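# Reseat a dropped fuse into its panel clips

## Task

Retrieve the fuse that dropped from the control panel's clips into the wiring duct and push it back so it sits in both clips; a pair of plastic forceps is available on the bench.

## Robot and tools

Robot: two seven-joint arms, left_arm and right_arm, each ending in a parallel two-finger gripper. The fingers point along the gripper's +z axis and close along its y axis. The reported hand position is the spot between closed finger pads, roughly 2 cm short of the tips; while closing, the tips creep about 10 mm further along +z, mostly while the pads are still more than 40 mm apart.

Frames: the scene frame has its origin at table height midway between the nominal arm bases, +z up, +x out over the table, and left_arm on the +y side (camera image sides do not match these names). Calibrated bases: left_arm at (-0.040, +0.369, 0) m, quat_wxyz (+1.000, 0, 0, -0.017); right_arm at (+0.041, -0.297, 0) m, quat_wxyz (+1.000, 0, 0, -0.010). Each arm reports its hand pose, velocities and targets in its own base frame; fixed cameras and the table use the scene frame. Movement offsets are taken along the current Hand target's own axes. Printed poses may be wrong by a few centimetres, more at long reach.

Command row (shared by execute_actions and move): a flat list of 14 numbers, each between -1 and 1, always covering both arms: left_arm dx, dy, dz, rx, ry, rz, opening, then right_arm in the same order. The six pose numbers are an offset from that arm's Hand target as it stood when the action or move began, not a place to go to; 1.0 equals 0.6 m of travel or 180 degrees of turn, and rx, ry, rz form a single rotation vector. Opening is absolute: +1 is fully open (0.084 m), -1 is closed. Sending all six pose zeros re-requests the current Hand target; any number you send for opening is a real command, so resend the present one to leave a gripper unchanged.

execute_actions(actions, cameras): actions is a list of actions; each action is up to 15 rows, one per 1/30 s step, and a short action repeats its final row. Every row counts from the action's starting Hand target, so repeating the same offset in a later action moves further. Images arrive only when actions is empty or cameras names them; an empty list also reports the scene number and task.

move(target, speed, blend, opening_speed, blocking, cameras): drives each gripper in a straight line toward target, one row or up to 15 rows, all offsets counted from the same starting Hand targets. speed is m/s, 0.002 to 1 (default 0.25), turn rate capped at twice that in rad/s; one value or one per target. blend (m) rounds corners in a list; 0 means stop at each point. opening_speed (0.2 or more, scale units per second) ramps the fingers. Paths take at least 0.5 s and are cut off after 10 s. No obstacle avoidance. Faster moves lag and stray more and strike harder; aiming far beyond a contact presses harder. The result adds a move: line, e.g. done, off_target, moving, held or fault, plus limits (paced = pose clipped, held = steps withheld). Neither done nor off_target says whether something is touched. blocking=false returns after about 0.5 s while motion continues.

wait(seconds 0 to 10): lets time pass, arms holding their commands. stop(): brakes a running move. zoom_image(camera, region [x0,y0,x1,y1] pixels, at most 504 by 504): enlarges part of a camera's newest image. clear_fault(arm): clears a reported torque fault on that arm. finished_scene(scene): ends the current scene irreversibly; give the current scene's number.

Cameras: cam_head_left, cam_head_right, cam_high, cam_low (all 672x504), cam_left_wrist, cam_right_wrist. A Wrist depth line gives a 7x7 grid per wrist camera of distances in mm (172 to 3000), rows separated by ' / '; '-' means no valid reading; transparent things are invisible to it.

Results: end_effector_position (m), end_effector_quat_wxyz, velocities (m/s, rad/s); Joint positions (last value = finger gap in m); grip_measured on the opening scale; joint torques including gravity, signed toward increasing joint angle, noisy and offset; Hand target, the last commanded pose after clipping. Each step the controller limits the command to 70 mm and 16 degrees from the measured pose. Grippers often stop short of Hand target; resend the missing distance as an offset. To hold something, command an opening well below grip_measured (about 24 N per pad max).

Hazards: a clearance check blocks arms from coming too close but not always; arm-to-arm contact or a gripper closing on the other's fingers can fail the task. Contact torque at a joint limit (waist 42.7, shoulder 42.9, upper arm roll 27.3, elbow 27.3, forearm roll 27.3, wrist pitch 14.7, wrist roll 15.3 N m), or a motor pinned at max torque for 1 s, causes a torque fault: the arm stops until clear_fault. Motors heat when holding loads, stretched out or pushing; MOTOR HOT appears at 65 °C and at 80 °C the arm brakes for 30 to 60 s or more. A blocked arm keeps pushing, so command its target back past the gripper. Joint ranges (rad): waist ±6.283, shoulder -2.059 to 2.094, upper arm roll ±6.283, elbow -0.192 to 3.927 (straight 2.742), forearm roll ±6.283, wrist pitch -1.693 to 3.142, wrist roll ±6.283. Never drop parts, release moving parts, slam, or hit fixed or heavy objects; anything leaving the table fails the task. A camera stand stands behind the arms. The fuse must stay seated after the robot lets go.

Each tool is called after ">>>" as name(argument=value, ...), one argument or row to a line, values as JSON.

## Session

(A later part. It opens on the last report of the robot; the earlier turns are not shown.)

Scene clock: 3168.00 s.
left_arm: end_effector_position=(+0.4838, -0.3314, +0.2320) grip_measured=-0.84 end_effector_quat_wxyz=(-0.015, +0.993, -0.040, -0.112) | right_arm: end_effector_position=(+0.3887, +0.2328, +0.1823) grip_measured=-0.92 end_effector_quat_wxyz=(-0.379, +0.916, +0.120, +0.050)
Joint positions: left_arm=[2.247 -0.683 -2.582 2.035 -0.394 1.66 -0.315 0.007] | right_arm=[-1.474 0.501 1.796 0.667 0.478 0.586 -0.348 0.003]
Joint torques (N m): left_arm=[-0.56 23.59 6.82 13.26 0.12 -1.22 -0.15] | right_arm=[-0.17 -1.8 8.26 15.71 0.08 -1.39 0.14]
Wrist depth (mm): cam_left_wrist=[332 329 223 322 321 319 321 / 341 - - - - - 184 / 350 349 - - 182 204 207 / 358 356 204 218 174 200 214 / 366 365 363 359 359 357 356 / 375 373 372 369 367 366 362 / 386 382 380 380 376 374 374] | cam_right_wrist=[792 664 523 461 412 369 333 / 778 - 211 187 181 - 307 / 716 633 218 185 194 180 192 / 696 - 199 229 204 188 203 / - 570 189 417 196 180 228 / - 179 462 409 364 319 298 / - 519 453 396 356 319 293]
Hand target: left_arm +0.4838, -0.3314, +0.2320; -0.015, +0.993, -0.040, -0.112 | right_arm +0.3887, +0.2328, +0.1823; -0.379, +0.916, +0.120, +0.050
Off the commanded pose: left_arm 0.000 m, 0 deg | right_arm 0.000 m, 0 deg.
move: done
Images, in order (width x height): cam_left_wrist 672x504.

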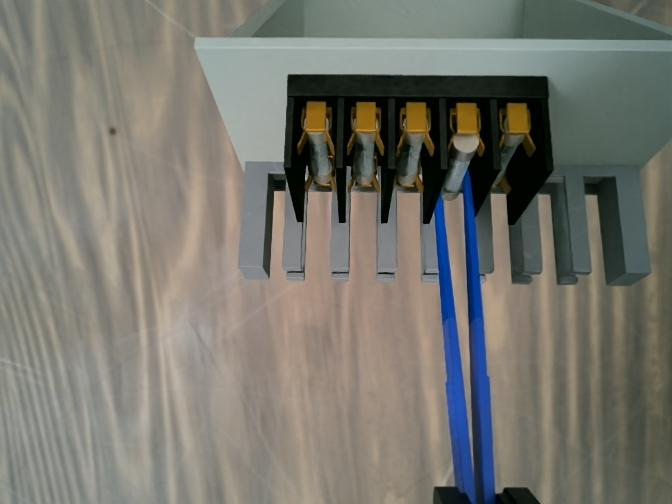

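>>> move(
  target=[-0.0225,0,-0.006,0,0,0,-0.8145, 0,0,0,0,0,0,-0.9],
  speed=0.02,
  cameras=[],
)

>>> move(
  target=[0,0,0,0,0,0,-1, 0,0,0,0,0,0,-0.9],
  speed=0.02,
  opening_speed=0.4,
  cameras=["cam_left_wrist","cam_right_wrist"],
)

>>> zoom_image(
  camera="cam_left_wrist",
  region=[410, 50, 530, 200],
)

>>> zoom_image(
  camera="cam_right_wrist",
  region=[240, 90, 380, 300],
)

Scene clock: 3175.83 s.
left_arm: end_effector_position=(+0.4715, -0.3306, +0.2385) grip_measured=-0.84 end_effector_quat_wxyz=(-0.015, +0.993, -0.040, -0.112) | right_arm: end_effector_position=(+0.3887, +0.2328, +0.1823) grip_measured=-0.92 end_effector_quat_wxyz=(-0.379, +0.916, +0.120, +0.050)
Joint positions: left_arm=[2.212 -0.632 -2.574 1.97 -0.378 1.645 -0.323 0.007] | right_arm=[-1.474 0.501 1.796 0.667 0.478 0.586 -0.348 0.003]
Joint torques (N m): left_arm=[-0.48 22.87 6.83 12.76 0.08 -1.07 0.11] | right_arm=[-0.26 -1.88 8.31 15.47 0.04 -1.33 0.13]
Wrist depth (mm): cam_left_wrist=[340 - 175 - - - 180 / 347 346 - - - 202 211 / 356 353 - 221 189 206 216 / 364 364 361 359 356 356 353 / 373 372 369 365 366 364 359 / 382 380 379 376 374 373 371 / 393 391 387 387 383 382 381] | cam_right_wrist=[790 667 524 461 411 368 334 / 777 - 211 187 181 - 308 / 719 631 218 185 194 179 192 / 687 615 258 224 204 189 203 / 701 563 449 417 196 180 228 / 624 179 458 409 364 319 298 / - 520 455 395 356 319 293]
Hand target: left_arm +0.4715, -0.3306, +0.2385; -0.015, +0.993, -0.040, -0.112 | right_arm +0.3887, +0.2328, +0.1823; -0.379, +0.916, +0.120, +0.050
Off the commanded pose: left_arm 0.000 m, 0 deg | right_arm 0.000 m, 0 deg.
move: done
No camera images: "cameras" was empty.

Scene clock: 3176.50 s.
left_arm: end_effector_position=(+0.4715, -0.3306, +0.2385) grip_measured=-0.89 end_effector_quat_wxyz=(-0.015, +0.993, -0.040, -0.112) | right_arm: end_effector_position=(+0.3887, +0.2328, +0.1823) grip_measured=-0.92 end_effector_quat_wxyz=(-0.379, +0.916, +0.120, +0.050)
Joint positions: left_arm=[2.212 -0.632 -2.574 1.97 -0.378 1.645 -0.323 0.005] | right_arm=[-1.474 0.501 1.796 0.667 0.478 0.586 -0.348 0.003]
Joint torques (N m): left_arm=[-0.55 22.35 6.84 13.27 0.06 -1.05 -0.07] | right_arm=[0.22 -1.89 8.3 15.49 -0.04 -1.34 0.11]
Wrist depth (mm): cam_left_wrist=[341 - 175 - - - 180 / 348 346 - - - 202 211 / 356 353 - 207 227 206 216 / 365 363 361 359 357 355 353 / 373 372 370 369 366 364 360 / 383 380 378 377 374 373 371 / 393 390 386 383 384 381 381] | cam_right_wrist=[791 666 523 460 411 369 334 / 778 - 211 187 181 - 307 / 719 633 218 185 194 180 192 / 688 614 258 229 204 188 203 / 700 563 448 417 196 180 228 / 633 181 462 408 364 319 298 / - 519 454 396 357 319 293]
Hand target: left_arm +0.4715, -0.3306, +0.2385; -0.015, +0.993, -0.040, -0.112 | right_arm +0.3887, +0.2328, +0.1823; -0.379, +0.916, +0.120, +0.050
Off the commanded pose: left_arm 0.000 m, 0 deg | right_arm 0.000 m, 0 deg.
move: done
Images, in order (width x height): cam_left_wrist 672x504, cam_right_wrist 672x504.

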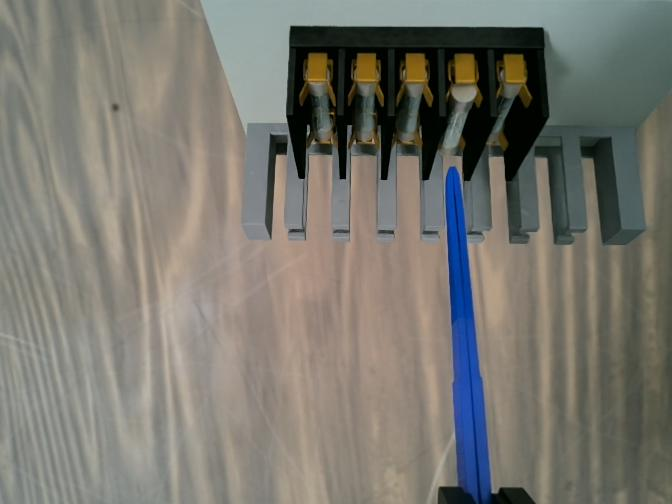

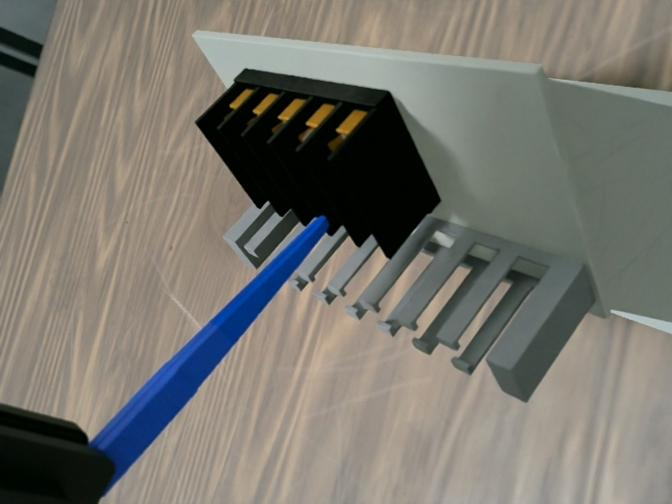

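Scaled by 3.360 from the camera's 672x504 image, which has a finer 960x720 frame.

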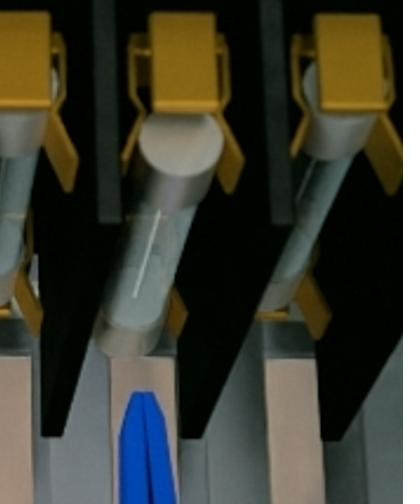

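Scaled by 2.400 from the camera's 672x504 image, which has a finer 960x720 frame.

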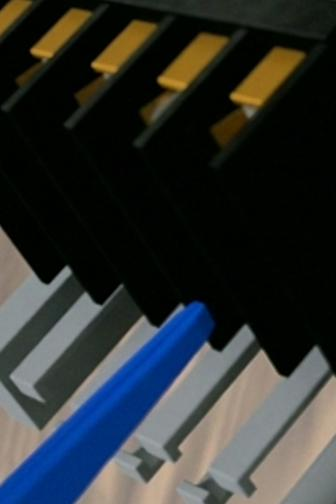

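>>> move(
  target=[
    [-0.002,0.0017,0.0072,0,0,0,-1, 0,0,0,0,0,0,-0.9],
    [0.0077,0.0017,0.0098,0,0,0,-1, 0,0,0,0,0,0,-0.9],
  ],
  speed=0.03,
  cameras=["cam_left_wrist"],
)

>>> zoom_image(
  camera="cam_left_wrist",
  region=[410, 70, 530, 220],
)

Scene clock: 3215.30 s.
left_arm: end_effector_position=(+0.4746, -0.3317, +0.2317) grip_measured=-0.89 end_effector_quat_wxyz=(-0.015, +0.993, -0.040, -0.112) | right_arm: end_effector_position=(+0.3887, +0.2328, +0.1823) grip_measured=-0.92 end_effector_quat_wxyz=(-0.379, +0.916, +0.120, +0.050)
Joint positions: left_arm=[2.217 -0.646 -2.576 1.973 -0.384 1.635 -0.32 0.005] | right_arm=[-1.474 0.501 1.796 0.667 0.478 0.586 -0.348 0.003]
Joint torques (N m): left_arm=[0.5 22.42 6.41 13.55 -0.45 -0.9 0.23] | right_arm=[-0.1 -1.79 8.26 15.54 -0.02 -1.37 0.15]
Wrist depth (mm): cam_left_wrist=[334 - - - - - - / 341 339 - - - 190 189 / 350 349 - 200 - 201 213 / 357 357 212 354 352 348 346 / 366 364 363 359 358 358 353 / 375 373 371 371 368 365 - / 385 383 380 377 376 374 375] | cam_right_wrist=[790 664 522 461 411 369 334 / 778 - 211 187 181 - 307 / 719 632 218 185 194 180 193 / 690 614 258 224 204 188 203 / 687 556 449 417 196 180 228 / 624 181 458 409 364 319 299 / - 514 454 396 356 319 293]
Hand target: left_arm +0.4746, -0.3317, +0.2317; -0.015, +0.993, -0.040, -0.112 | right_arm +0.3887, +0.2328, +0.1823; -0.379, +0.916, +0.120, +0.050
Off the commanded pose: left_arm 0.000 m, 0 deg | right_arm 0.000 m, 0 deg.
move: done
Images, in order (width x height): cam_left_wrist 672x504.

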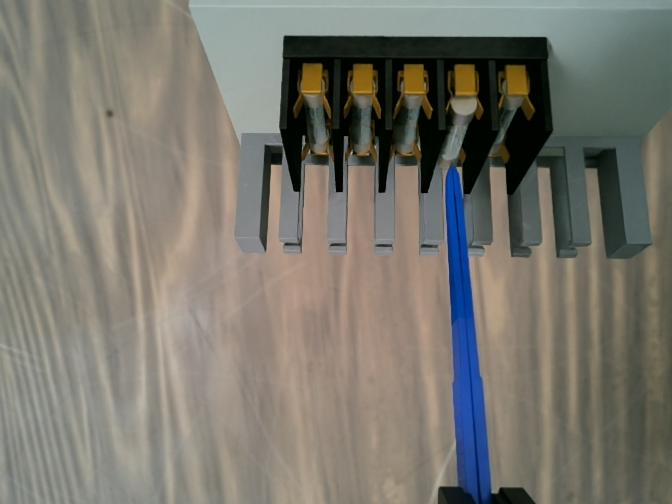

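Scaled by 3.360 from the camera's 672x504 image, which has a finer 960x720 frame.

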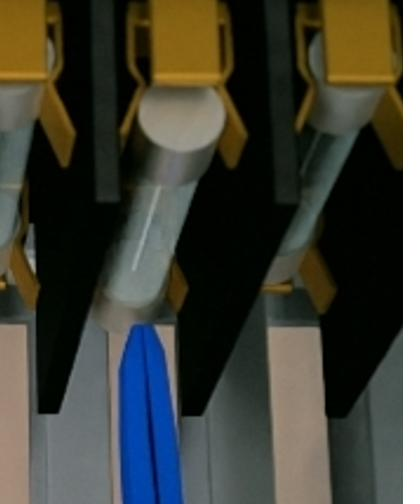

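>>> move(
  target=[0.004,0,0.0011,0,0,0,-1, 0,0,0,0,0,0,-0.9],
  speed=0.015,
  cameras=["cam_left_wrist"],
)

>>> zoom_image(
  camera="cam_left_wrist",
  region=[410, 80, 530, 200],
)

>>> move(
  target=[0.0024,0,0.0006,0,0,0,-1, 0,0,0,0,0,0,-0.9],
  speed=0.015,
  cameras=["cam_left_wrist"],
)

>>> zoom_image(
  camera="cam_left_wrist",
  region=[410, 80, 530, 200],
)

Scene clock: 3225.50 s.
left_arm: end_effector_position=(+0.4767, -0.3319, +0.2306) grip_measured=-0.89 end_effector_quat_wxyz=(-0.015, +0.993, -0.040, -0.112) | right_arm: end_effector_position=(+0.3887, +0.2328, +0.1823) grip_measured=-0.92 end_effector_quat_wxyz=(-0.379, +0.916, +0.120, +0.050)
Joint positions: left_arm=[2.223 -0.655 -2.578 1.984 -0.386 1.638 -0.318 0.005] | right_arm=[-1.474 0.501 1.796 0.667 0.478 0.586 -0.348 0.003]
Joint torques (N m): left_arm=[1.94 21.44 7.49 13.45 0.15 -1.74 0.26] | right_arm=[-0.18 -1.89 8.08 15.65 -0.06 -1.4 0.15]
Wrist depth (mm): cam_left_wrist=[333 - - - - - - / 340 - - - - 186 185 / 348 348 - 200 219 201 212 / 356 356 204 352 351 348 342 / 366 363 362 358 357 356 353 / 374 372 369 370 366 364 363 / 384 382 378 376 375 373 375] | cam_right_wrist=[789 665 523 460 411 369 335 / 779 - 211 187 181 - 307 / 719 630 218 185 195 180 192 / 689 616 258 224 204 188 203 / 688 556 448 416 196 180 228 / 610 181 458 409 364 319 299 / - 514 455 396 356 319 293]
Hand target: left_arm +0.4768, -0.3319, +0.2305; -0.015, +0.993, -0.040, -0.112 | right_arm +0.3887, +0.2328, +0.1823; -0.379, +0.916, +0.120, +0.050
Off the commanded pose: left_arm 0.000 m, 0 deg | right_arm 0.000 m, 0 deg.
move: done
Images, in order (width x height): cam_left_wrist 672x504.

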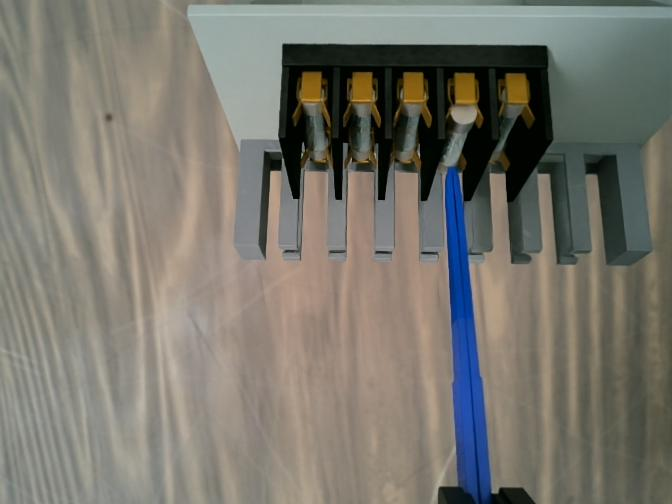

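Scaled by 4.200 from the camera's 672x504 image, which has a finer 960x720 frame.

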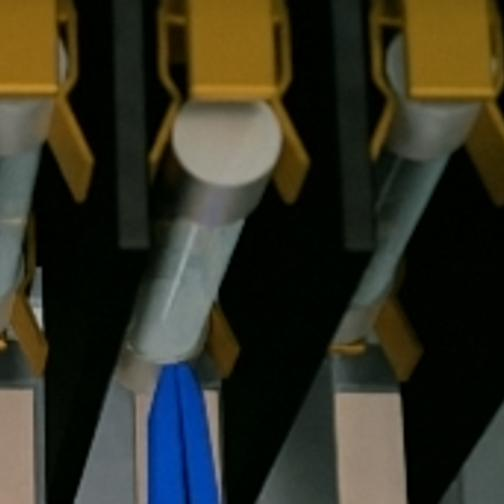

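Scene clock: 3226.20 s.
left_arm: end_effector_position=(+0.4781, -0.3319, +0.2299) grip_measured=-0.89 end_effector_quat_wxyz=(-0.015, +0.993, -0.040, -0.112) | right_arm: end_effector_position=(+0.3887, +0.2328, +0.1823) grip_measured=-0.92 end_effector_quat_wxyz=(-0.379, +0.916, +0.120, +0.050)
Joint positions: left_arm=[2.227 -0.66 -2.579 1.991 -0.388 1.64 -0.317 0.005] | right_arm=[-1.474 0.501 1.796 0.667 0.478 0.586 -0.348 0.003]
Joint torques (N m): left_arm=[1.33 21.86 6.97 13.63 -0.16 -1.3 0.32] | right_arm=[0 -1.9 8.15 15.62 0.16 -1.36 0.12]
Wrist depth (mm): cam_left_wrist=[333 - - 320 319 317 - / 339 - - - - 182 192 / 348 347 - 200 220 201 212 / 355 355 199 352 350 212 344 / 363 363 360 357 357 355 353 / 373 371 370 367 366 363 362 / 383 380 377 376 374 372 373] | cam_right_wrist=[790 665 522 461 411 369 334 / 778 - 211 187 181 - 307 / 719 631 218 185 194 180 192 / 687 614 258 224 204 188 203 / 689 556 448 417 196 180 228 / 608 181 458 409 364 319 298 / - 520 454 396 356 319 293]
Hand target: left_arm +0.4781, -0.3319, +0.2299; -0.015, +0.993, -0.040, -0.112 | right_arm +0.3887, +0.2328, +0.1823; -0.379, +0.916, +0.120, +0.050
Off the commanded pose: left_arm 0.000 m, 0 deg | right_arm 0.000 m, 0 deg.
move: done
Images, in order (width x height): cam_left_wrist 672x504.

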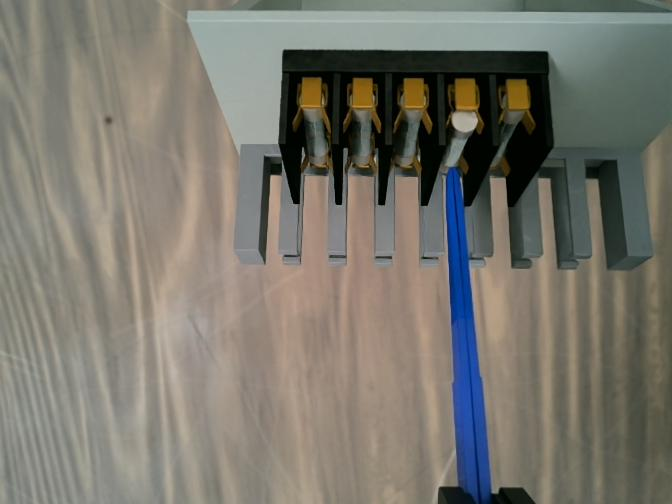

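Scaled by 4.200 from the camera's 672x504 image, which has a finer 960x720 frame.

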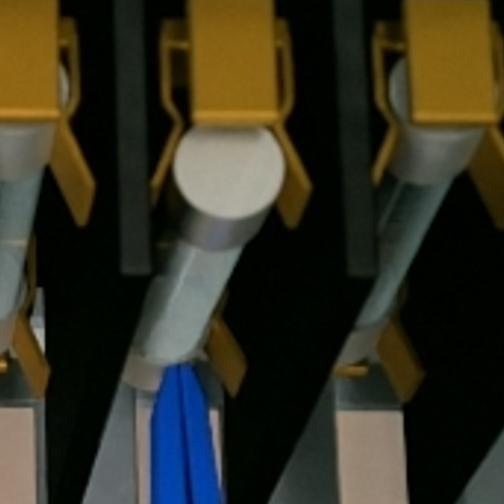

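>>> move(
  target=[
    [-0.0209,0,-0.0056,0,0,0,-1, 0,0,0,0,0,0,-0.9],
    [-0.0189,0,-0.0128,0,0,0,-0.86, 0,0,0,0,0,0,-0.9],
  ],
  speed=0.03,
  cameras=["cam_left_wrist"],
)

>>> zoom_image(
  camera="cam_left_wrist",
  region=[410, 30, 530, 200],
)

>>> zoom_image(
  camera="cam_left_wrist",
  region=[430, 60, 500, 150],
)

Scene clock: 3244.90 s.
left_arm: end_effector_position=(+0.4688, -0.3314, +0.2399) grip_measured=-0.88 end_effector_quat_wxyz=(-0.015, +0.993, -0.040, -0.112) | right_arm: end_effector_position=(+0.3887, +0.2328, +0.1823) grip_measured=-0.92 end_effector_quat_wxyz=(-0.379, +0.916, +0.120, +0.050)
Joint positions: left_arm=[2.205 -0.623 -2.573 1.96 -0.376 1.644 -0.327 0.005] | right_arm=[-1.474 0.501 1.796 0.667 0.478 0.586 -0.348 0.003]
Joint torques (N m): left_arm=[0.7 21.75 6.24 13.55 -0.42 -0.96 -0.01] | right_arm=[-0.07 -1.89 8.18 15.55 -0.05 -1.36 0.12]
Wrist depth (mm): cam_left_wrist=[342 - - - - 185 185 / 349 347 - 173 - 208 210 / 357 355 208 209 - 208 212 / 365 363 362 359 359 357 355 / 375 372 372 369 368 366 361 / 384 383 380 378 376 375 - / 394 392 389 386 385 383 383] | cam_right_wrist=[789 666 522 460 412 369 334 / 783 - 211 187 181 - 308 / 719 632 218 185 194 179 192 / 689 614 258 230 204 189 203 / 699 562 449 416 196 180 228 / 634 180 462 409 364 319 298 / - 521 455 395 356 319 293]
Hand target: left_arm +0.4688, -0.3314, +0.2399; -0.015, +0.993, -0.040, -0.112 | right_arm +0.3887, +0.2328, +0.1823; -0.379, +0.916, +0.120, +0.050
Off the commanded pose: left_arm 0.000 m, 0 deg | right_arm 0.000 m, 0 deg.
move: done
Images, in order (width x height): cam_left_wrist 672x504.

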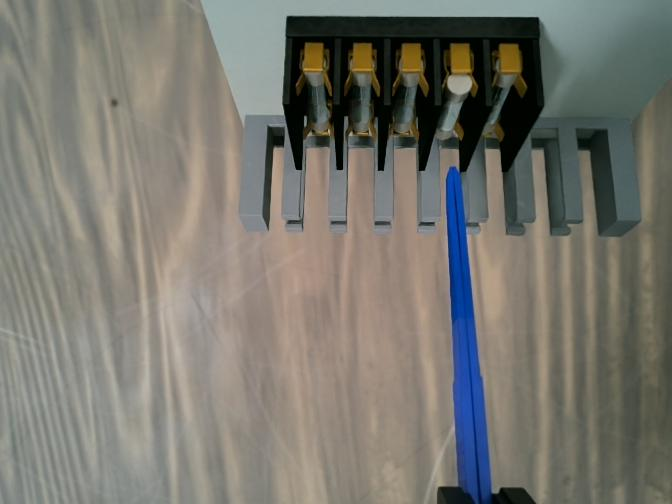

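Scaled by 2.965 from the camera's 672x504 image, which has a finer 960x720 frame.

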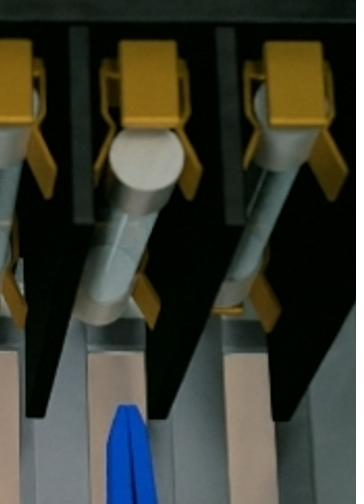

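Scaled by 5.600 from the camera's 672x504 image, which has a finer 960x720 frame.

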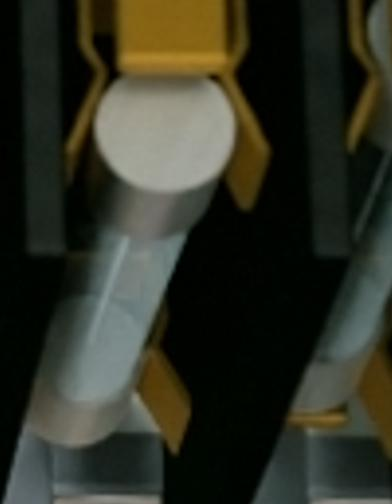

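>>> move(
  target=[
    [-0.002,0,0.0072,0,0,0,-1, 0,0,0,0,0,0,-0.9],
    [0.0141,0,0.0115,0,0,0,-1, 0,0,0,0,0,0,-0.9],
  ],
  speed=0.03,
  cameras=["cam_left_wrist"],
)

>>> zoom_image(
  camera="cam_left_wrist",
  region=[420, 80, 520, 190],
)

>>> move(
  target=[0.0024,0,0.0006,0,0,0,-1, 0,0,0,0,0,0,-0.9],
  speed=0.015,
  cameras=["cam_left_wrist"],
)

>>> zoom_image(
  camera="cam_left_wrist",
  region=[420, 80, 520, 190],
)

Scene clock: 3261.83 s.
left_arm: end_effector_position=(+0.4754, -0.3318, +0.2313) grip_measured=-0.89 end_effector_quat_wxyz=(-0.015, +0.993, -0.040, -0.112) | right_arm: end_effector_position=(+0.3887, +0.2328, +0.1823) grip_measured=-0.92 end_effector_quat_wxyz=(-0.379, +0.916, +0.120, +0.050)
Joint positions: left_arm=[2.22 -0.65 -2.577 1.978 -0.385 1.636 -0.319 0.005] | right_arm=[-1.474 0.501 1.796 0.667 0.478 0.586 -0.348 0.003]
Joint torques (N m): left_arm=[0.64 21.93 6.43 13.56 -0.32 -0.88 0.27] | right_arm=[-0.28 -1.78 8.19 15.64 -0.02 -1.32 0.08]
Wrist depth (mm): cam_left_wrist=[334 - - - - - - / 340 - - - - 188 188 / 349 348 - 200 - 201 212 / 357 357 209 352 350 348 345 / 366 364 362 359 359 356 353 / 376 372 371 371 367 365 363 / 385 383 380 376 376 373 373] | cam_right_wrist=[793 665 523 460 411 369 334 / 778 - 211 187 181 - 308 / 722 630 218 185 195 179 192 / 687 615 258 223 204 188 203 / 688 556 449 417 196 180 228 / 625 181 457 409 364 319 299 / - 515 453 396 356 319 293]
Hand target: left_arm +0.4755, -0.3318, +0.2313; -0.015, +0.993, -0.040, -0.112 | right_arm +0.3887, +0.2328, +0.1823; -0.379, +0.916, +0.120, +0.050
Off the commanded pose: left_arm 0.000 m, 0 deg | right_arm 0.000 m, 0 deg.
move: done
Images, in order (width x height): cam_left_wrist 672x504.

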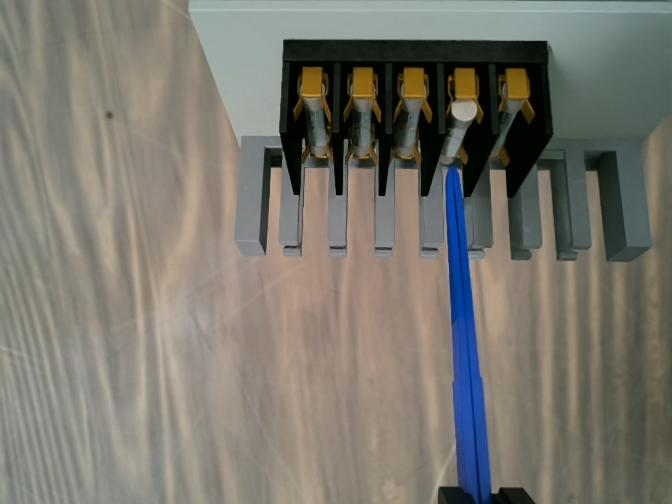

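Scaled by 4.582 from the camera's 672x504 image, which has a finer 960x720 frame.

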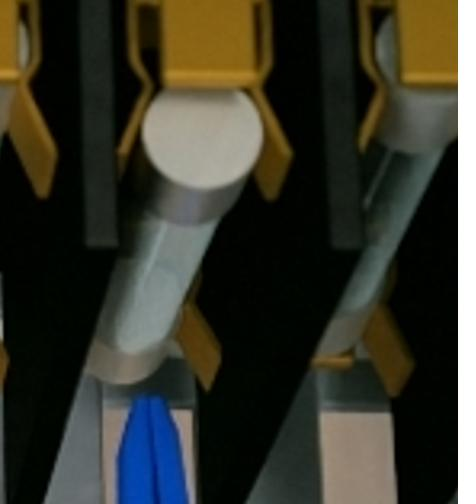

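Scene clock: 3262.53 s.
left_arm: end_effector_position=(+0.4768, -0.3319, +0.2306) grip_measured=-0.89 end_effector_quat_wxyz=(-0.015, +0.993, -0.040, -0.112) | right_arm: end_effector_position=(+0.3887, +0.2328, +0.1823) grip_measured=-0.92 end_effector_quat_wxyz=(-0.379, +0.916, +0.120, +0.050)
Joint positions: left_arm=[2.223 -0.655 -2.578 1.985 -0.386 1.638 -0.318 0.005] | right_arm=[-1.474 0.501 1.796 0.667 0.478 0.586 -0.348 0.003]
Joint torques (N m): left_arm=[0.47 22.1 6.39 13.81 -0.29 -0.91 0.28] | right_arm=[-0.06 -1.78 8.12 15.62 0.11 -1.33 0.05]
Wrist depth (mm): cam_left_wrist=[333 - - - - - - / 340 - - - - 185 185 / 348 348 - 201 220 201 212 / 357 355 204 351 351 213 344 / 365 363 362 358 358 355 354 / 375 372 370 369 366 364 362 / 385 382 378 376 375 373 375] | cam_right_wrist=[793 667 522 460 411 369 334 / 781 - 211 187 181 - 307 / 722 632 218 185 194 179 193 / 689 616 258 224 204 188 203 / 688 556 449 417 196 180 229 / 610 181 457 409 364 319 298 / - 514 453 396 356 319 293]
Hand target: left_arm +0.4768, -0.3319, +0.2306; -0.015, +0.993, -0.040, -0.112 | right_arm +0.3887, +0.2328, +0.1823; -0.379, +0.916, +0.120, +0.050
Off the commanded pose: left_arm 0.000 m, 0 deg | right_arm 0.000 m, 0 deg.
move: done
Images, in order (width x height): cam_left_wrist 672x504.

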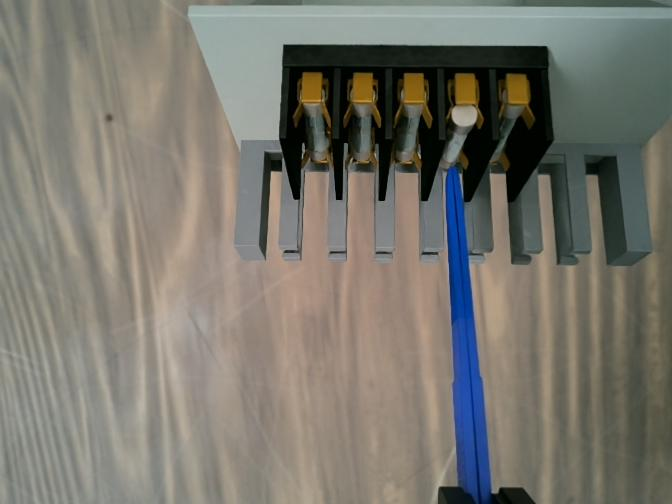

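Scaled by 4.582 from the camera's 672x504 image, which has a finer 960x720 frame.

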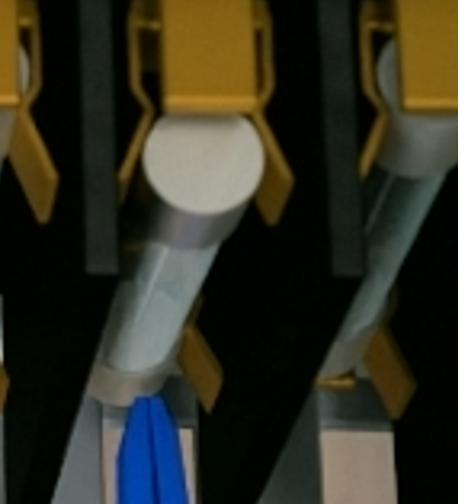

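>>> move(
  target=[0.0024,0,0.0006,0,0,0,-1, 0,0,0,0,0,0,-0.9],
  speed=0.015,
  cameras=["cam_left_wrist"],
)

>>> zoom_image(
  camera="cam_left_wrist",
  region=[420, 80, 520, 190],
)

>>> move(
  target=[0.0024,0,0.0006,0,0,0,-1, 0,0,0,0,0,0,-0.9],
  speed=0.015,
  cameras=["cam_left_wrist"],
)

>>> zoom_image(
  camera="cam_left_wrist",
  region=[420, 80, 520, 190],
)

Scene clock: 3271.73 s.
left_arm: end_effector_position=(+0.4781, -0.3320, +0.2299) grip_measured=-0.89 end_effector_quat_wxyz=(-0.015, +0.993, -0.040, -0.112) | right_arm: end_effector_position=(+0.3887, +0.2328, +0.1823) grip_measured=-0.92 end_effector_quat_wxyz=(-0.379, +0.916, +0.120, +0.050)
Joint positions: left_arm=[2.227 -0.661 -2.579 1.992 -0.388 1.64 -0.317 0.005] | right_arm=[-1.474 0.501 1.796 0.667 0.478 0.586 -0.348 0.003]
Joint torques (N m): left_arm=[1.12 21.55 6.75 13.31 -0.39 -1.19 0.24] | right_arm=[-0.04 -1.83 8.35 15.64 0.03 -1.39 0.17]
Wrist depth (mm): cam_left_wrist=[332 - - 320 319 317 - / 339 - - - - 182 192 / 347 346 - 200 220 200 212 / 356 355 199 352 350 213 344 / 365 363 361 358 357 355 352 / 374 371 369 367 365 364 363 / 384 380 379 375 374 372 374] | cam_right_wrist=[792 667 522 461 412 369 334 / 779 - 211 187 181 - 307 / 720 632 218 185 195 180 192 / 689 614 258 224 204 188 203 / 689 556 196 416 196 180 228 / 607 181 458 409 364 319 298 / - 520 453 395 356 319 293]
Hand target: left_arm +0.4781, -0.3320, +0.2299; -0.015, +0.993, -0.040, -0.112 | right_arm +0.3887, +0.2328, +0.1823; -0.379, +0.916, +0.120, +0.050
Off the commanded pose: left_arm 0.000 m, 0 deg | right_arm 0.000 m, 0 deg.
move: done
Images, in order (width x height): cam_left_wrist 672x504.

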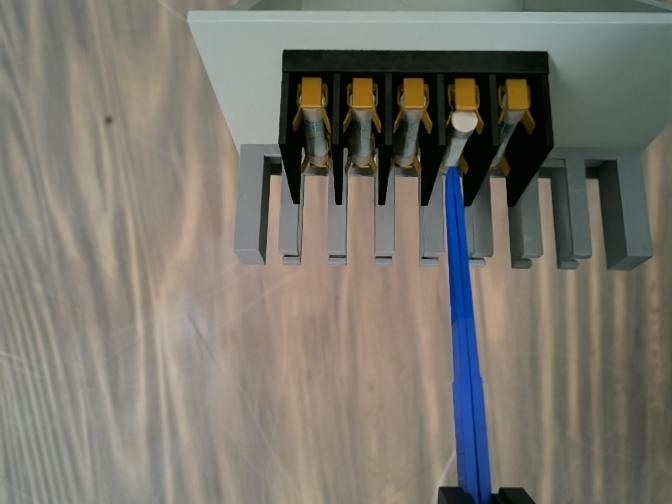

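Scaled by 4.582 from the camera's 672x504 image, which has a finer 960x720 frame.

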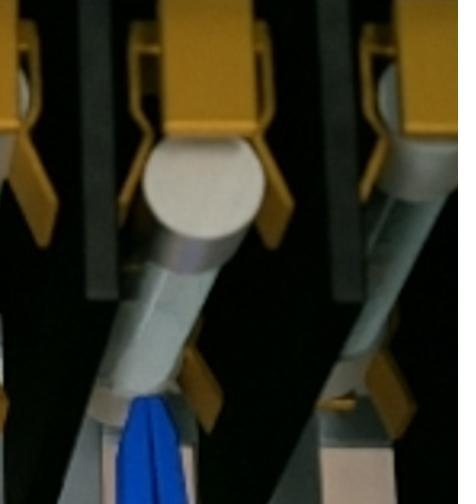

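Scene clock: 3272.43 s.
left_arm: end_effector_position=(+0.4794, -0.3321, +0.2293) grip_measured=-0.89 end_effector_quat_wxyz=(-0.015, +0.993, -0.040, -0.112) | right_arm: end_effector_position=(+0.3887, +0.2328, +0.1823) grip_measured=-0.92 end_effector_quat_wxyz=(-0.379, +0.916, +0.120, +0.050)
Joint positions: left_arm=[2.231 -0.666 -2.58 1.999 -0.39 1.642 -0.316 0.005] | right_arm=[-1.474 0.501 1.796 0.667 0.478 0.586 -0.348 0.003]
Joint torques (N m): left_arm=[1.79 21.89 7.12 13.19 -0.2 -1.53 0.29] | right_arm=[-0.12 -1.95 8.07 15.52 0.13 -1.38 0.12]
Wrist depth (mm): cam_left_wrist=[331 - - 319 318 317 212 / 338 - - - - - 189 / 346 346 - 176 - 201 212 / 355 355 199 351 198 197 341 / 364 361 359 357 357 354 353 / 372 371 368 366 366 363 361 / 382 380 378 374 373 371 373] | cam_right_wrist=[790 663 522 460 411 369 334 / 777 - 211 187 181 - 308 / 719 632 218 185 195 180 192 / 688 616 258 224 204 188 203 / 689 556 195 416 196 180 228 / - 509 457 408 365 320 299 / - 519 453 395 356 319 293]
Hand target: left_arm +0.4794, -0.3320, +0.2293; -0.015, +0.993, -0.040, -0.112 | right_arm +0.3887, +0.2328, +0.1823; -0.379, +0.916, +0.120, +0.050
Off the commanded pose: left_arm 0.000 m, 0 deg | right_arm 0.000 m, 0 deg.
move: done
Images, in order (width x height): cam_left_wrist 672x504.

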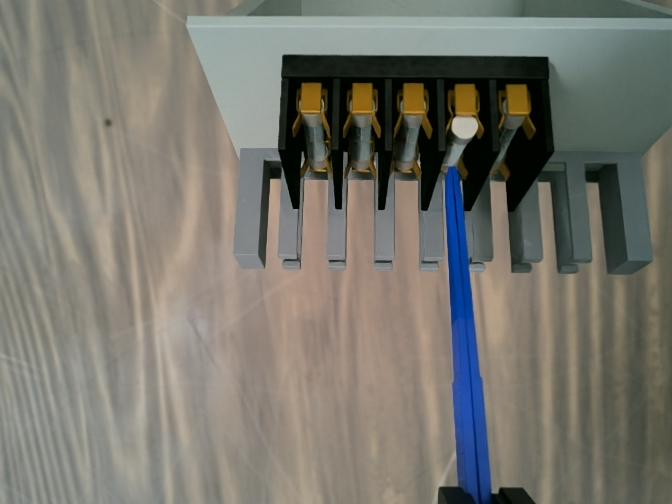

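Scaled by 4.582 from the camera's 672x504 image, which has a finer 960x720 frame.

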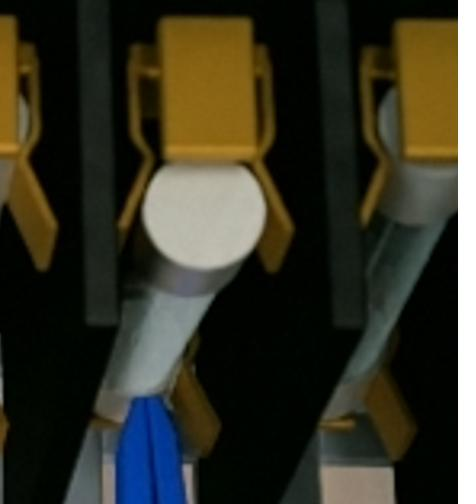

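>>> move(
  target=[0.0016,0,0.0004,0,0,0,-1, 0,0,0,0,0,0,-0.9],
  speed=0.015,
  cameras=["cam_left_wrist"],
)

>>> zoom_image(
  camera="cam_left_wrist",
  region=[420, 80, 520, 190],
)

>>> move(
  target=[0.0016,0,0.0004,0,0,0,-1, 0,0,0,0,0,0,-0.9],
  speed=0.015,
  cameras=["cam_left_wrist"],
)

>>> zoom_image(
  camera="cam_left_wrist",
  region=[420, 80, 520, 190],
)

Scene clock: 3279.93 s.
left_arm: end_effector_position=(+0.4802, -0.3322, +0.2289) grip_measured=-0.89 end_effector_quat_wxyz=(-0.015, +0.993, -0.040, -0.112) | right_arm: end_effector_position=(+0.3887, +0.2328, +0.1823) grip_measured=-0.92 end_effector_quat_wxyz=(-0.379, +0.916, +0.120, +0.050)
Joint positions: left_arm=[2.233 -0.67 -2.58 2.003 -0.391 1.643 -0.316 0.005] | right_arm=[-1.474 0.501 1.796 0.667 0.478 0.586 -0.348 0.003]
Joint torques (N m): left_arm=[8.18 17.43 12.48 12.07 1.78 -5.9 0.33] | right_arm=[-0.21 -1.8 8.22 15.56 -0.05 -1.5 0.11]
Wrist depth (mm): cam_left_wrist=[331 - - 318 318 316 210 / 338 - - - - - 189 / 346 345 - 179 - 199 211 / 354 355 201 351 198 197 341 / 363 361 361 357 356 354 353 / 373 370 369 368 365 363 - / 382 380 376 374 373 371 374] | cam_right_wrist=[791 665 524 460 411 369 335 / 778 - 211 187 181 - 307 / 722 631 218 185 194 179 192 / 688 615 258 223 204 188 203 / 687 556 448 417 196 180 229 / - 508 458 409 365 319 298 / - 519 453 395 356 320 293]
Hand target: left_arm +0.4803, -0.3321, +0.2288; -0.015, +0.993, -0.040, -0.112 | right_arm +0.3887, +0.2328, +0.1823; -0.379, +0.916, +0.120, +0.050
Off the commanded pose: left_arm 0.000 m, 0 deg | right_arm 0.000 m, 0 deg.
move: done
Images, in order (width x height): cam_left_wrist 672x504.

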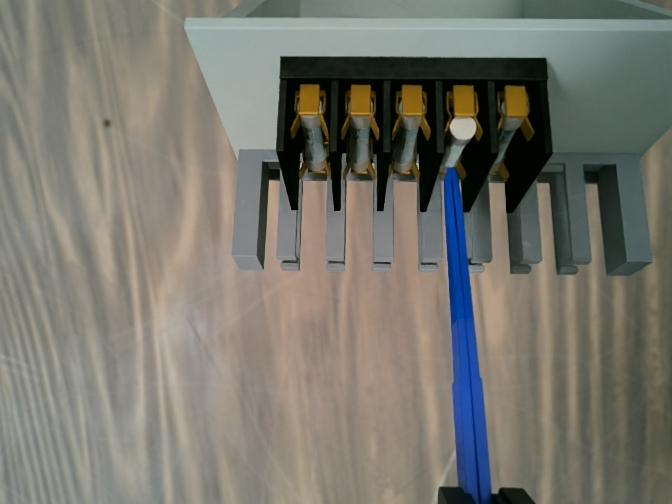

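Scaled by 4.582 from the camera's 672x504 image, which has a finer 960x720 frame.

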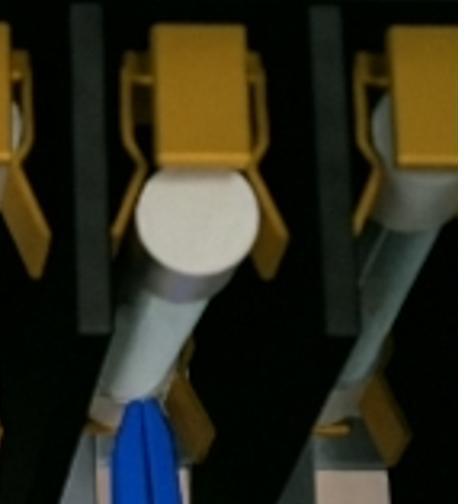

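Scene clock: 3280.63 s.
left_arm: end_effector_position=(+0.4811, -0.3322, +0.2284) grip_measured=-0.89 end_effector_quat_wxyz=(-0.015, +0.993, -0.040, -0.112) | right_arm: end_effector_position=(+0.3887, +0.2328, +0.1823) grip_measured=-0.92 end_effector_quat_wxyz=(-0.379, +0.916, +0.120, +0.050)
Joint positions: left_arm=[2.236 -0.673 -2.581 2.008 -0.392 1.644 -0.315 0.005] | right_arm=[-1.474 0.501 1.796 0.667 0.478 0.586 -0.348 0.003]
Joint torques (N m): left_arm=[8.43 16.15 11.93 12.46 1.36 -6.65 0.39] | right_arm=[-0.06 -1.82 8.19 15.53 0 -1.37 0.09]
Wrist depth (mm): cam_left_wrist=[332 - - 318 317 315 317 / 337 - - - - - 187 / 346 345 - 178 188 199 211 / 353 354 200 207 196 206 340 / 362 362 359 357 356 354 352 / 372 370 368 365 364 363 361 / 382 380 377 375 372 371 371] | cam_right_wrist=[790 664 522 460 411 368 334 / 779 - 211 187 181 - 307 / 719 631 218 185 194 180 192 / 689 614 258 223 204 188 203 / 667 556 195 417 196 180 228 / - 509 458 409 364 319 299 / - 520 453 396 356 319 293]
Hand target: left_arm +0.4812, -0.3322, +0.2284; -0.015, +0.993, -0.040, -0.112 | right_arm +0.3887, +0.2328, +0.1823; -0.379, +0.916, +0.120, +0.050
Off the commanded pose: left_arm 0.000 m, 0 deg | right_arm 0.000 m, 0 deg.
move: done
Images, in order (width x height): cam_left_wrist 672x504.

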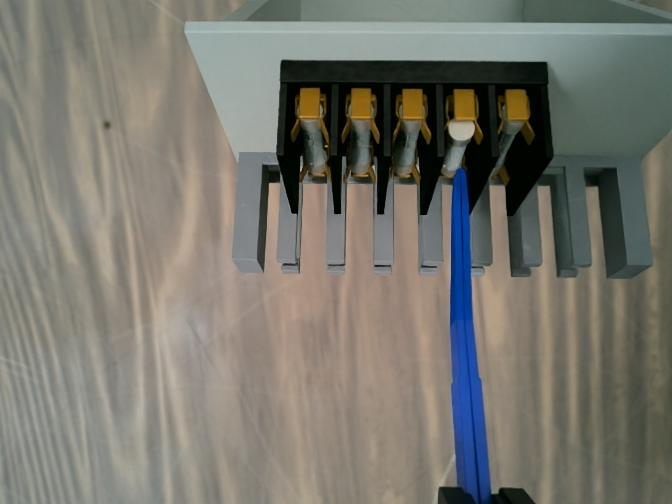

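Scaled by 4.582 from the camera's 672x504 image, which has a finer 960x720 frame.

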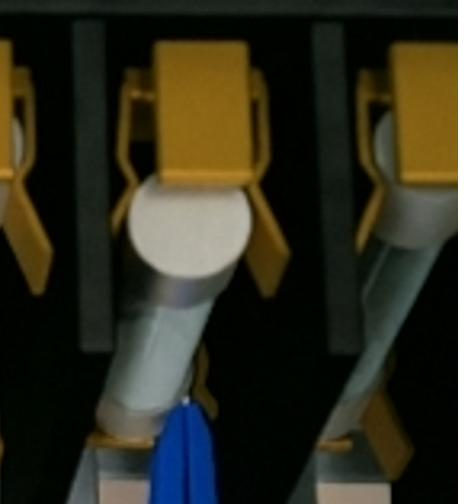

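>>> move(
  target=[-0.0225,0,-0.006,0,0,0,-1, 0,0,0,0,0,0,-0.9],
  speed=0.03,
  cameras=["cam_left_wrist"],
)

>>> zoom_image(
  camera="cam_left_wrist",
  region=[410, 50, 540, 190],
)

Scene clock: 3287.70 s.
left_arm: end_effector_position=(+0.4689, -0.3313, +0.2349) grip_measured=-0.89 end_effector_quat_wxyz=(-0.015, +0.993, -0.040, -0.112) | right_arm: end_effector_position=(+0.3887, +0.2328, +0.1823) grip_measured=-0.92 end_effector_quat_wxyz=(-0.379, +0.916, +0.120, +0.050)
Joint positions: left_arm=[2.202 -0.623 -2.573 1.945 -0.376 1.63 -0.324 0.005] | right_arm=[-1.474 0.501 1.796 0.667 0.478 0.586 -0.348 0.003]
Joint torques (N m): left_arm=[-0.74 22.19 6.92 13.29 -0.08 -1.12 0.03] | right_arm=[-0.21 -1.7 8.17 15.58 -0.1 -1.37 0.21]
Wrist depth (mm): cam_left_wrist=[337 - - - - - 181 / 344 344 - - - 203 206 / 352 351 203 202 - 201 213 / 360 358 357 355 354 352 349 / 369 368 365 364 363 361 356 / 378 376 375 372 370 369 368 / 389 387 383 380 379 379 377] | cam_right_wrist=[794 667 522 459 411 368 334 / 780 - 211 187 181 - 308 / 717 633 218 185 194 179 192 / 687 615 258 229 204 188 203 / 690 557 448 416 196 180 228 / 627 181 453 409 364 319 298 / - 503 454 396 356 319 293]
Hand target: left_arm +0.4689, -0.3313, +0.2349; -0.015, +0.993, -0.040, -0.112 | right_arm +0.3887, +0.2328, +0.1823; -0.379, +0.916, +0.120, +0.050
Off the commanded pose: left_arm 0.000 m, 0 deg | right_arm 0.000 m, 0 deg.
move: done
Images, in order (width x height): cam_left_wrist 672x504.

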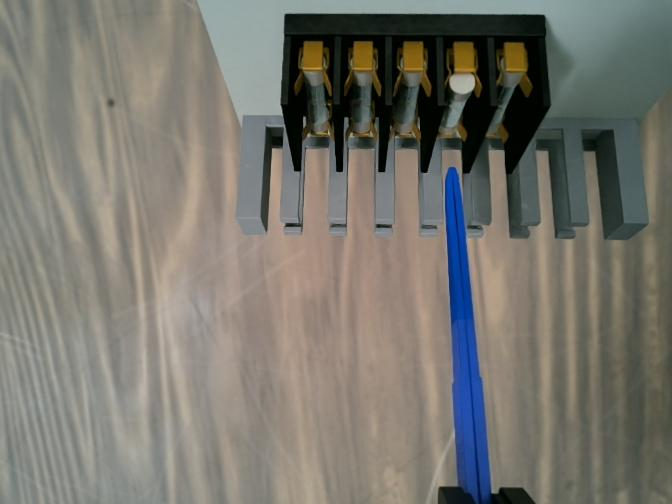

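Scaled by 3.600 from the camera's 672x504 image, which has a finer 960x720 frame.

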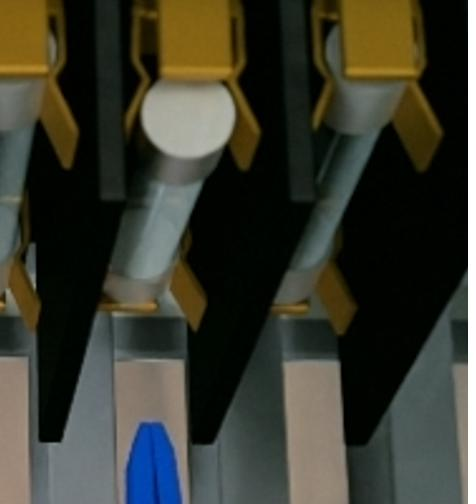

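>>> zoom_image(
  camera="cam_left_wrist",
  region=[385, 90, 525, 160],
)

>>> zoom_image(
  camera="cam_left_wrist",
  region=[385, 30, 545, 110],
)

Scaled by 3.600 from the camera's 672x504 image, which has a finer 960x720 frame.

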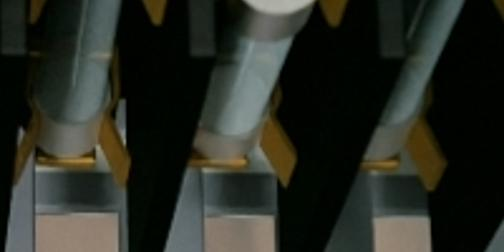

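Scaled by 3.150 from the camera's 672x504 image, which has a finer 960x720 frame.

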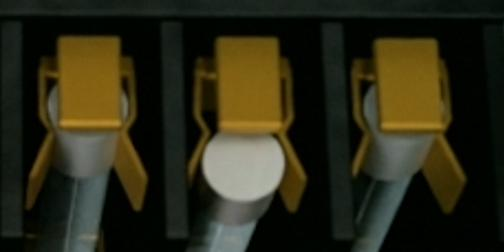

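>>> move(
  target=[0.0091,-0.0017,-0.0338,0,0,0,-1, 0,0,0,0,0,0,-0.9],
  speed=0.04,
  cameras=["cam_left_wrist","cam_right_wrist"],
)

>>> zoom_image(
  camera="cam_left_wrist",
  region=[390, 60, 530, 190],
)

>>> zoom_image(
  camera="cam_right_wrist",
  region=[200, 90, 360, 250],
)

Scene clock: 3314.20 s.
left_arm: end_effector_position=(+0.4787, -0.3315, +0.2534) grip_measured=-0.89 end_effector_quat_wxyz=(-0.015, +0.993, -0.040, -0.112) | right_arm: end_effector_position=(+0.3887, +0.2328, +0.1823) grip_measured=-0.92 end_effector_quat_wxyz=(-0.379, +0.916, +0.120, +0.050)
Joint positions: left_arm=[2.249 -0.667 -2.58 2.074 -0.389 1.711 -0.327 0.005] | right_arm=[-1.474 0.501 1.796 0.667 0.478 0.586 -0.348 0.003]
Joint torques (N m): left_arm=[0.84 22.17 6.24 13.46 -0.38 -0.99 -0.09] | right_arm=[-0.08 -1.74 8.18 15.68 -0.01 -1.43 0.12]
Wrist depth (mm): cam_left_wrist=[354 349 177 180 179 243 183 / 362 362 196 179 181 203 215 / 371 369 228 210 224 227 357 / 380 378 378 235 372 370 368 / 390 387 386 382 382 379 375 / 400 397 395 392 391 389 - / 410 408 403 402 399 398 397] | cam_right_wrist=[792 666 524 459 411 369 334 / 780 - 211 187 181 - 307 / 719 - 196 185 194 180 192 / 679 607 185 230 204 188 203 / 659 537 485 416 196 180 228 / 679 537 467 409 364 319 298 / 602 519 454 396 356 319 293]
Hand target: left_arm +0.4787, -0.3315, +0.2535; -0.015, +0.993, -0.040, -0.112 | right_arm +0.3887, +0.2328, +0.1823; -0.379, +0.916, +0.120, +0.050
Off the commanded pose: left_arm 0.000 m, 0 deg | right_arm 0.000 m, 0 deg.
move: done
Images, in order (width x height): cam_left_wrist 672x504, cam_right_wrist 672x504.

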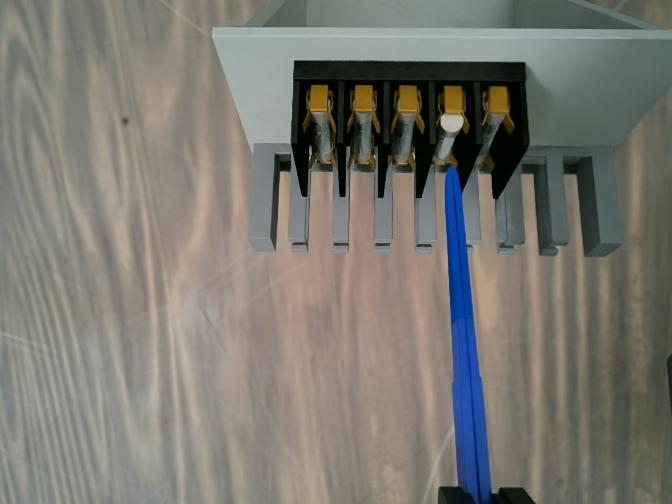

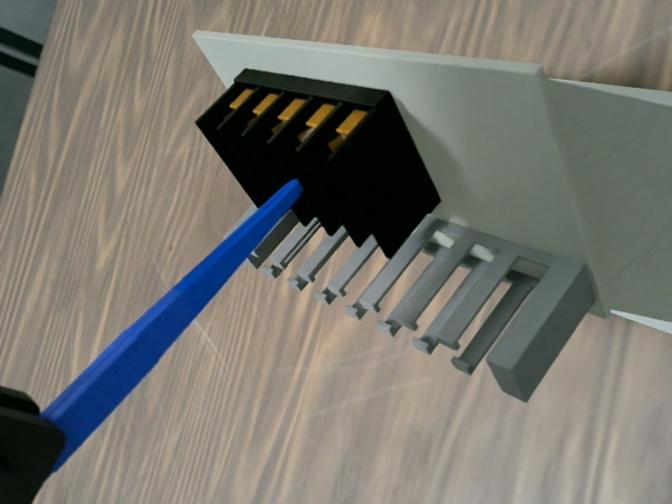

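Scaled by 3.600 from the camera's 672x504 image, which has a finer 960x720 frame.

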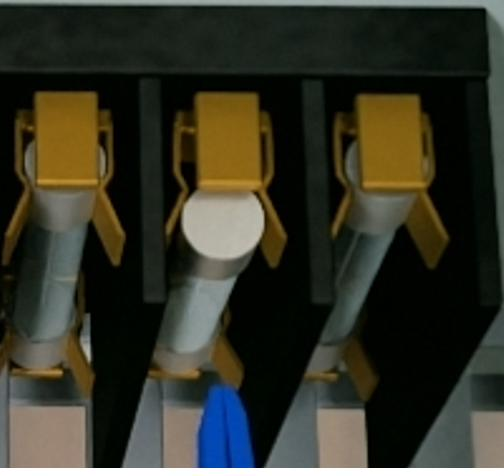

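Scaled by 3.150 from the camera's 672x504 image, which has a finer 960x720 frame.

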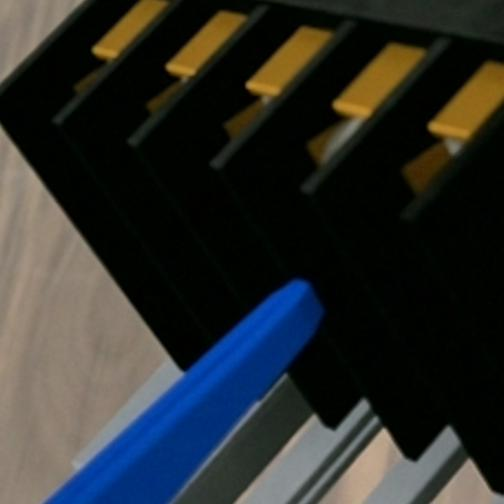

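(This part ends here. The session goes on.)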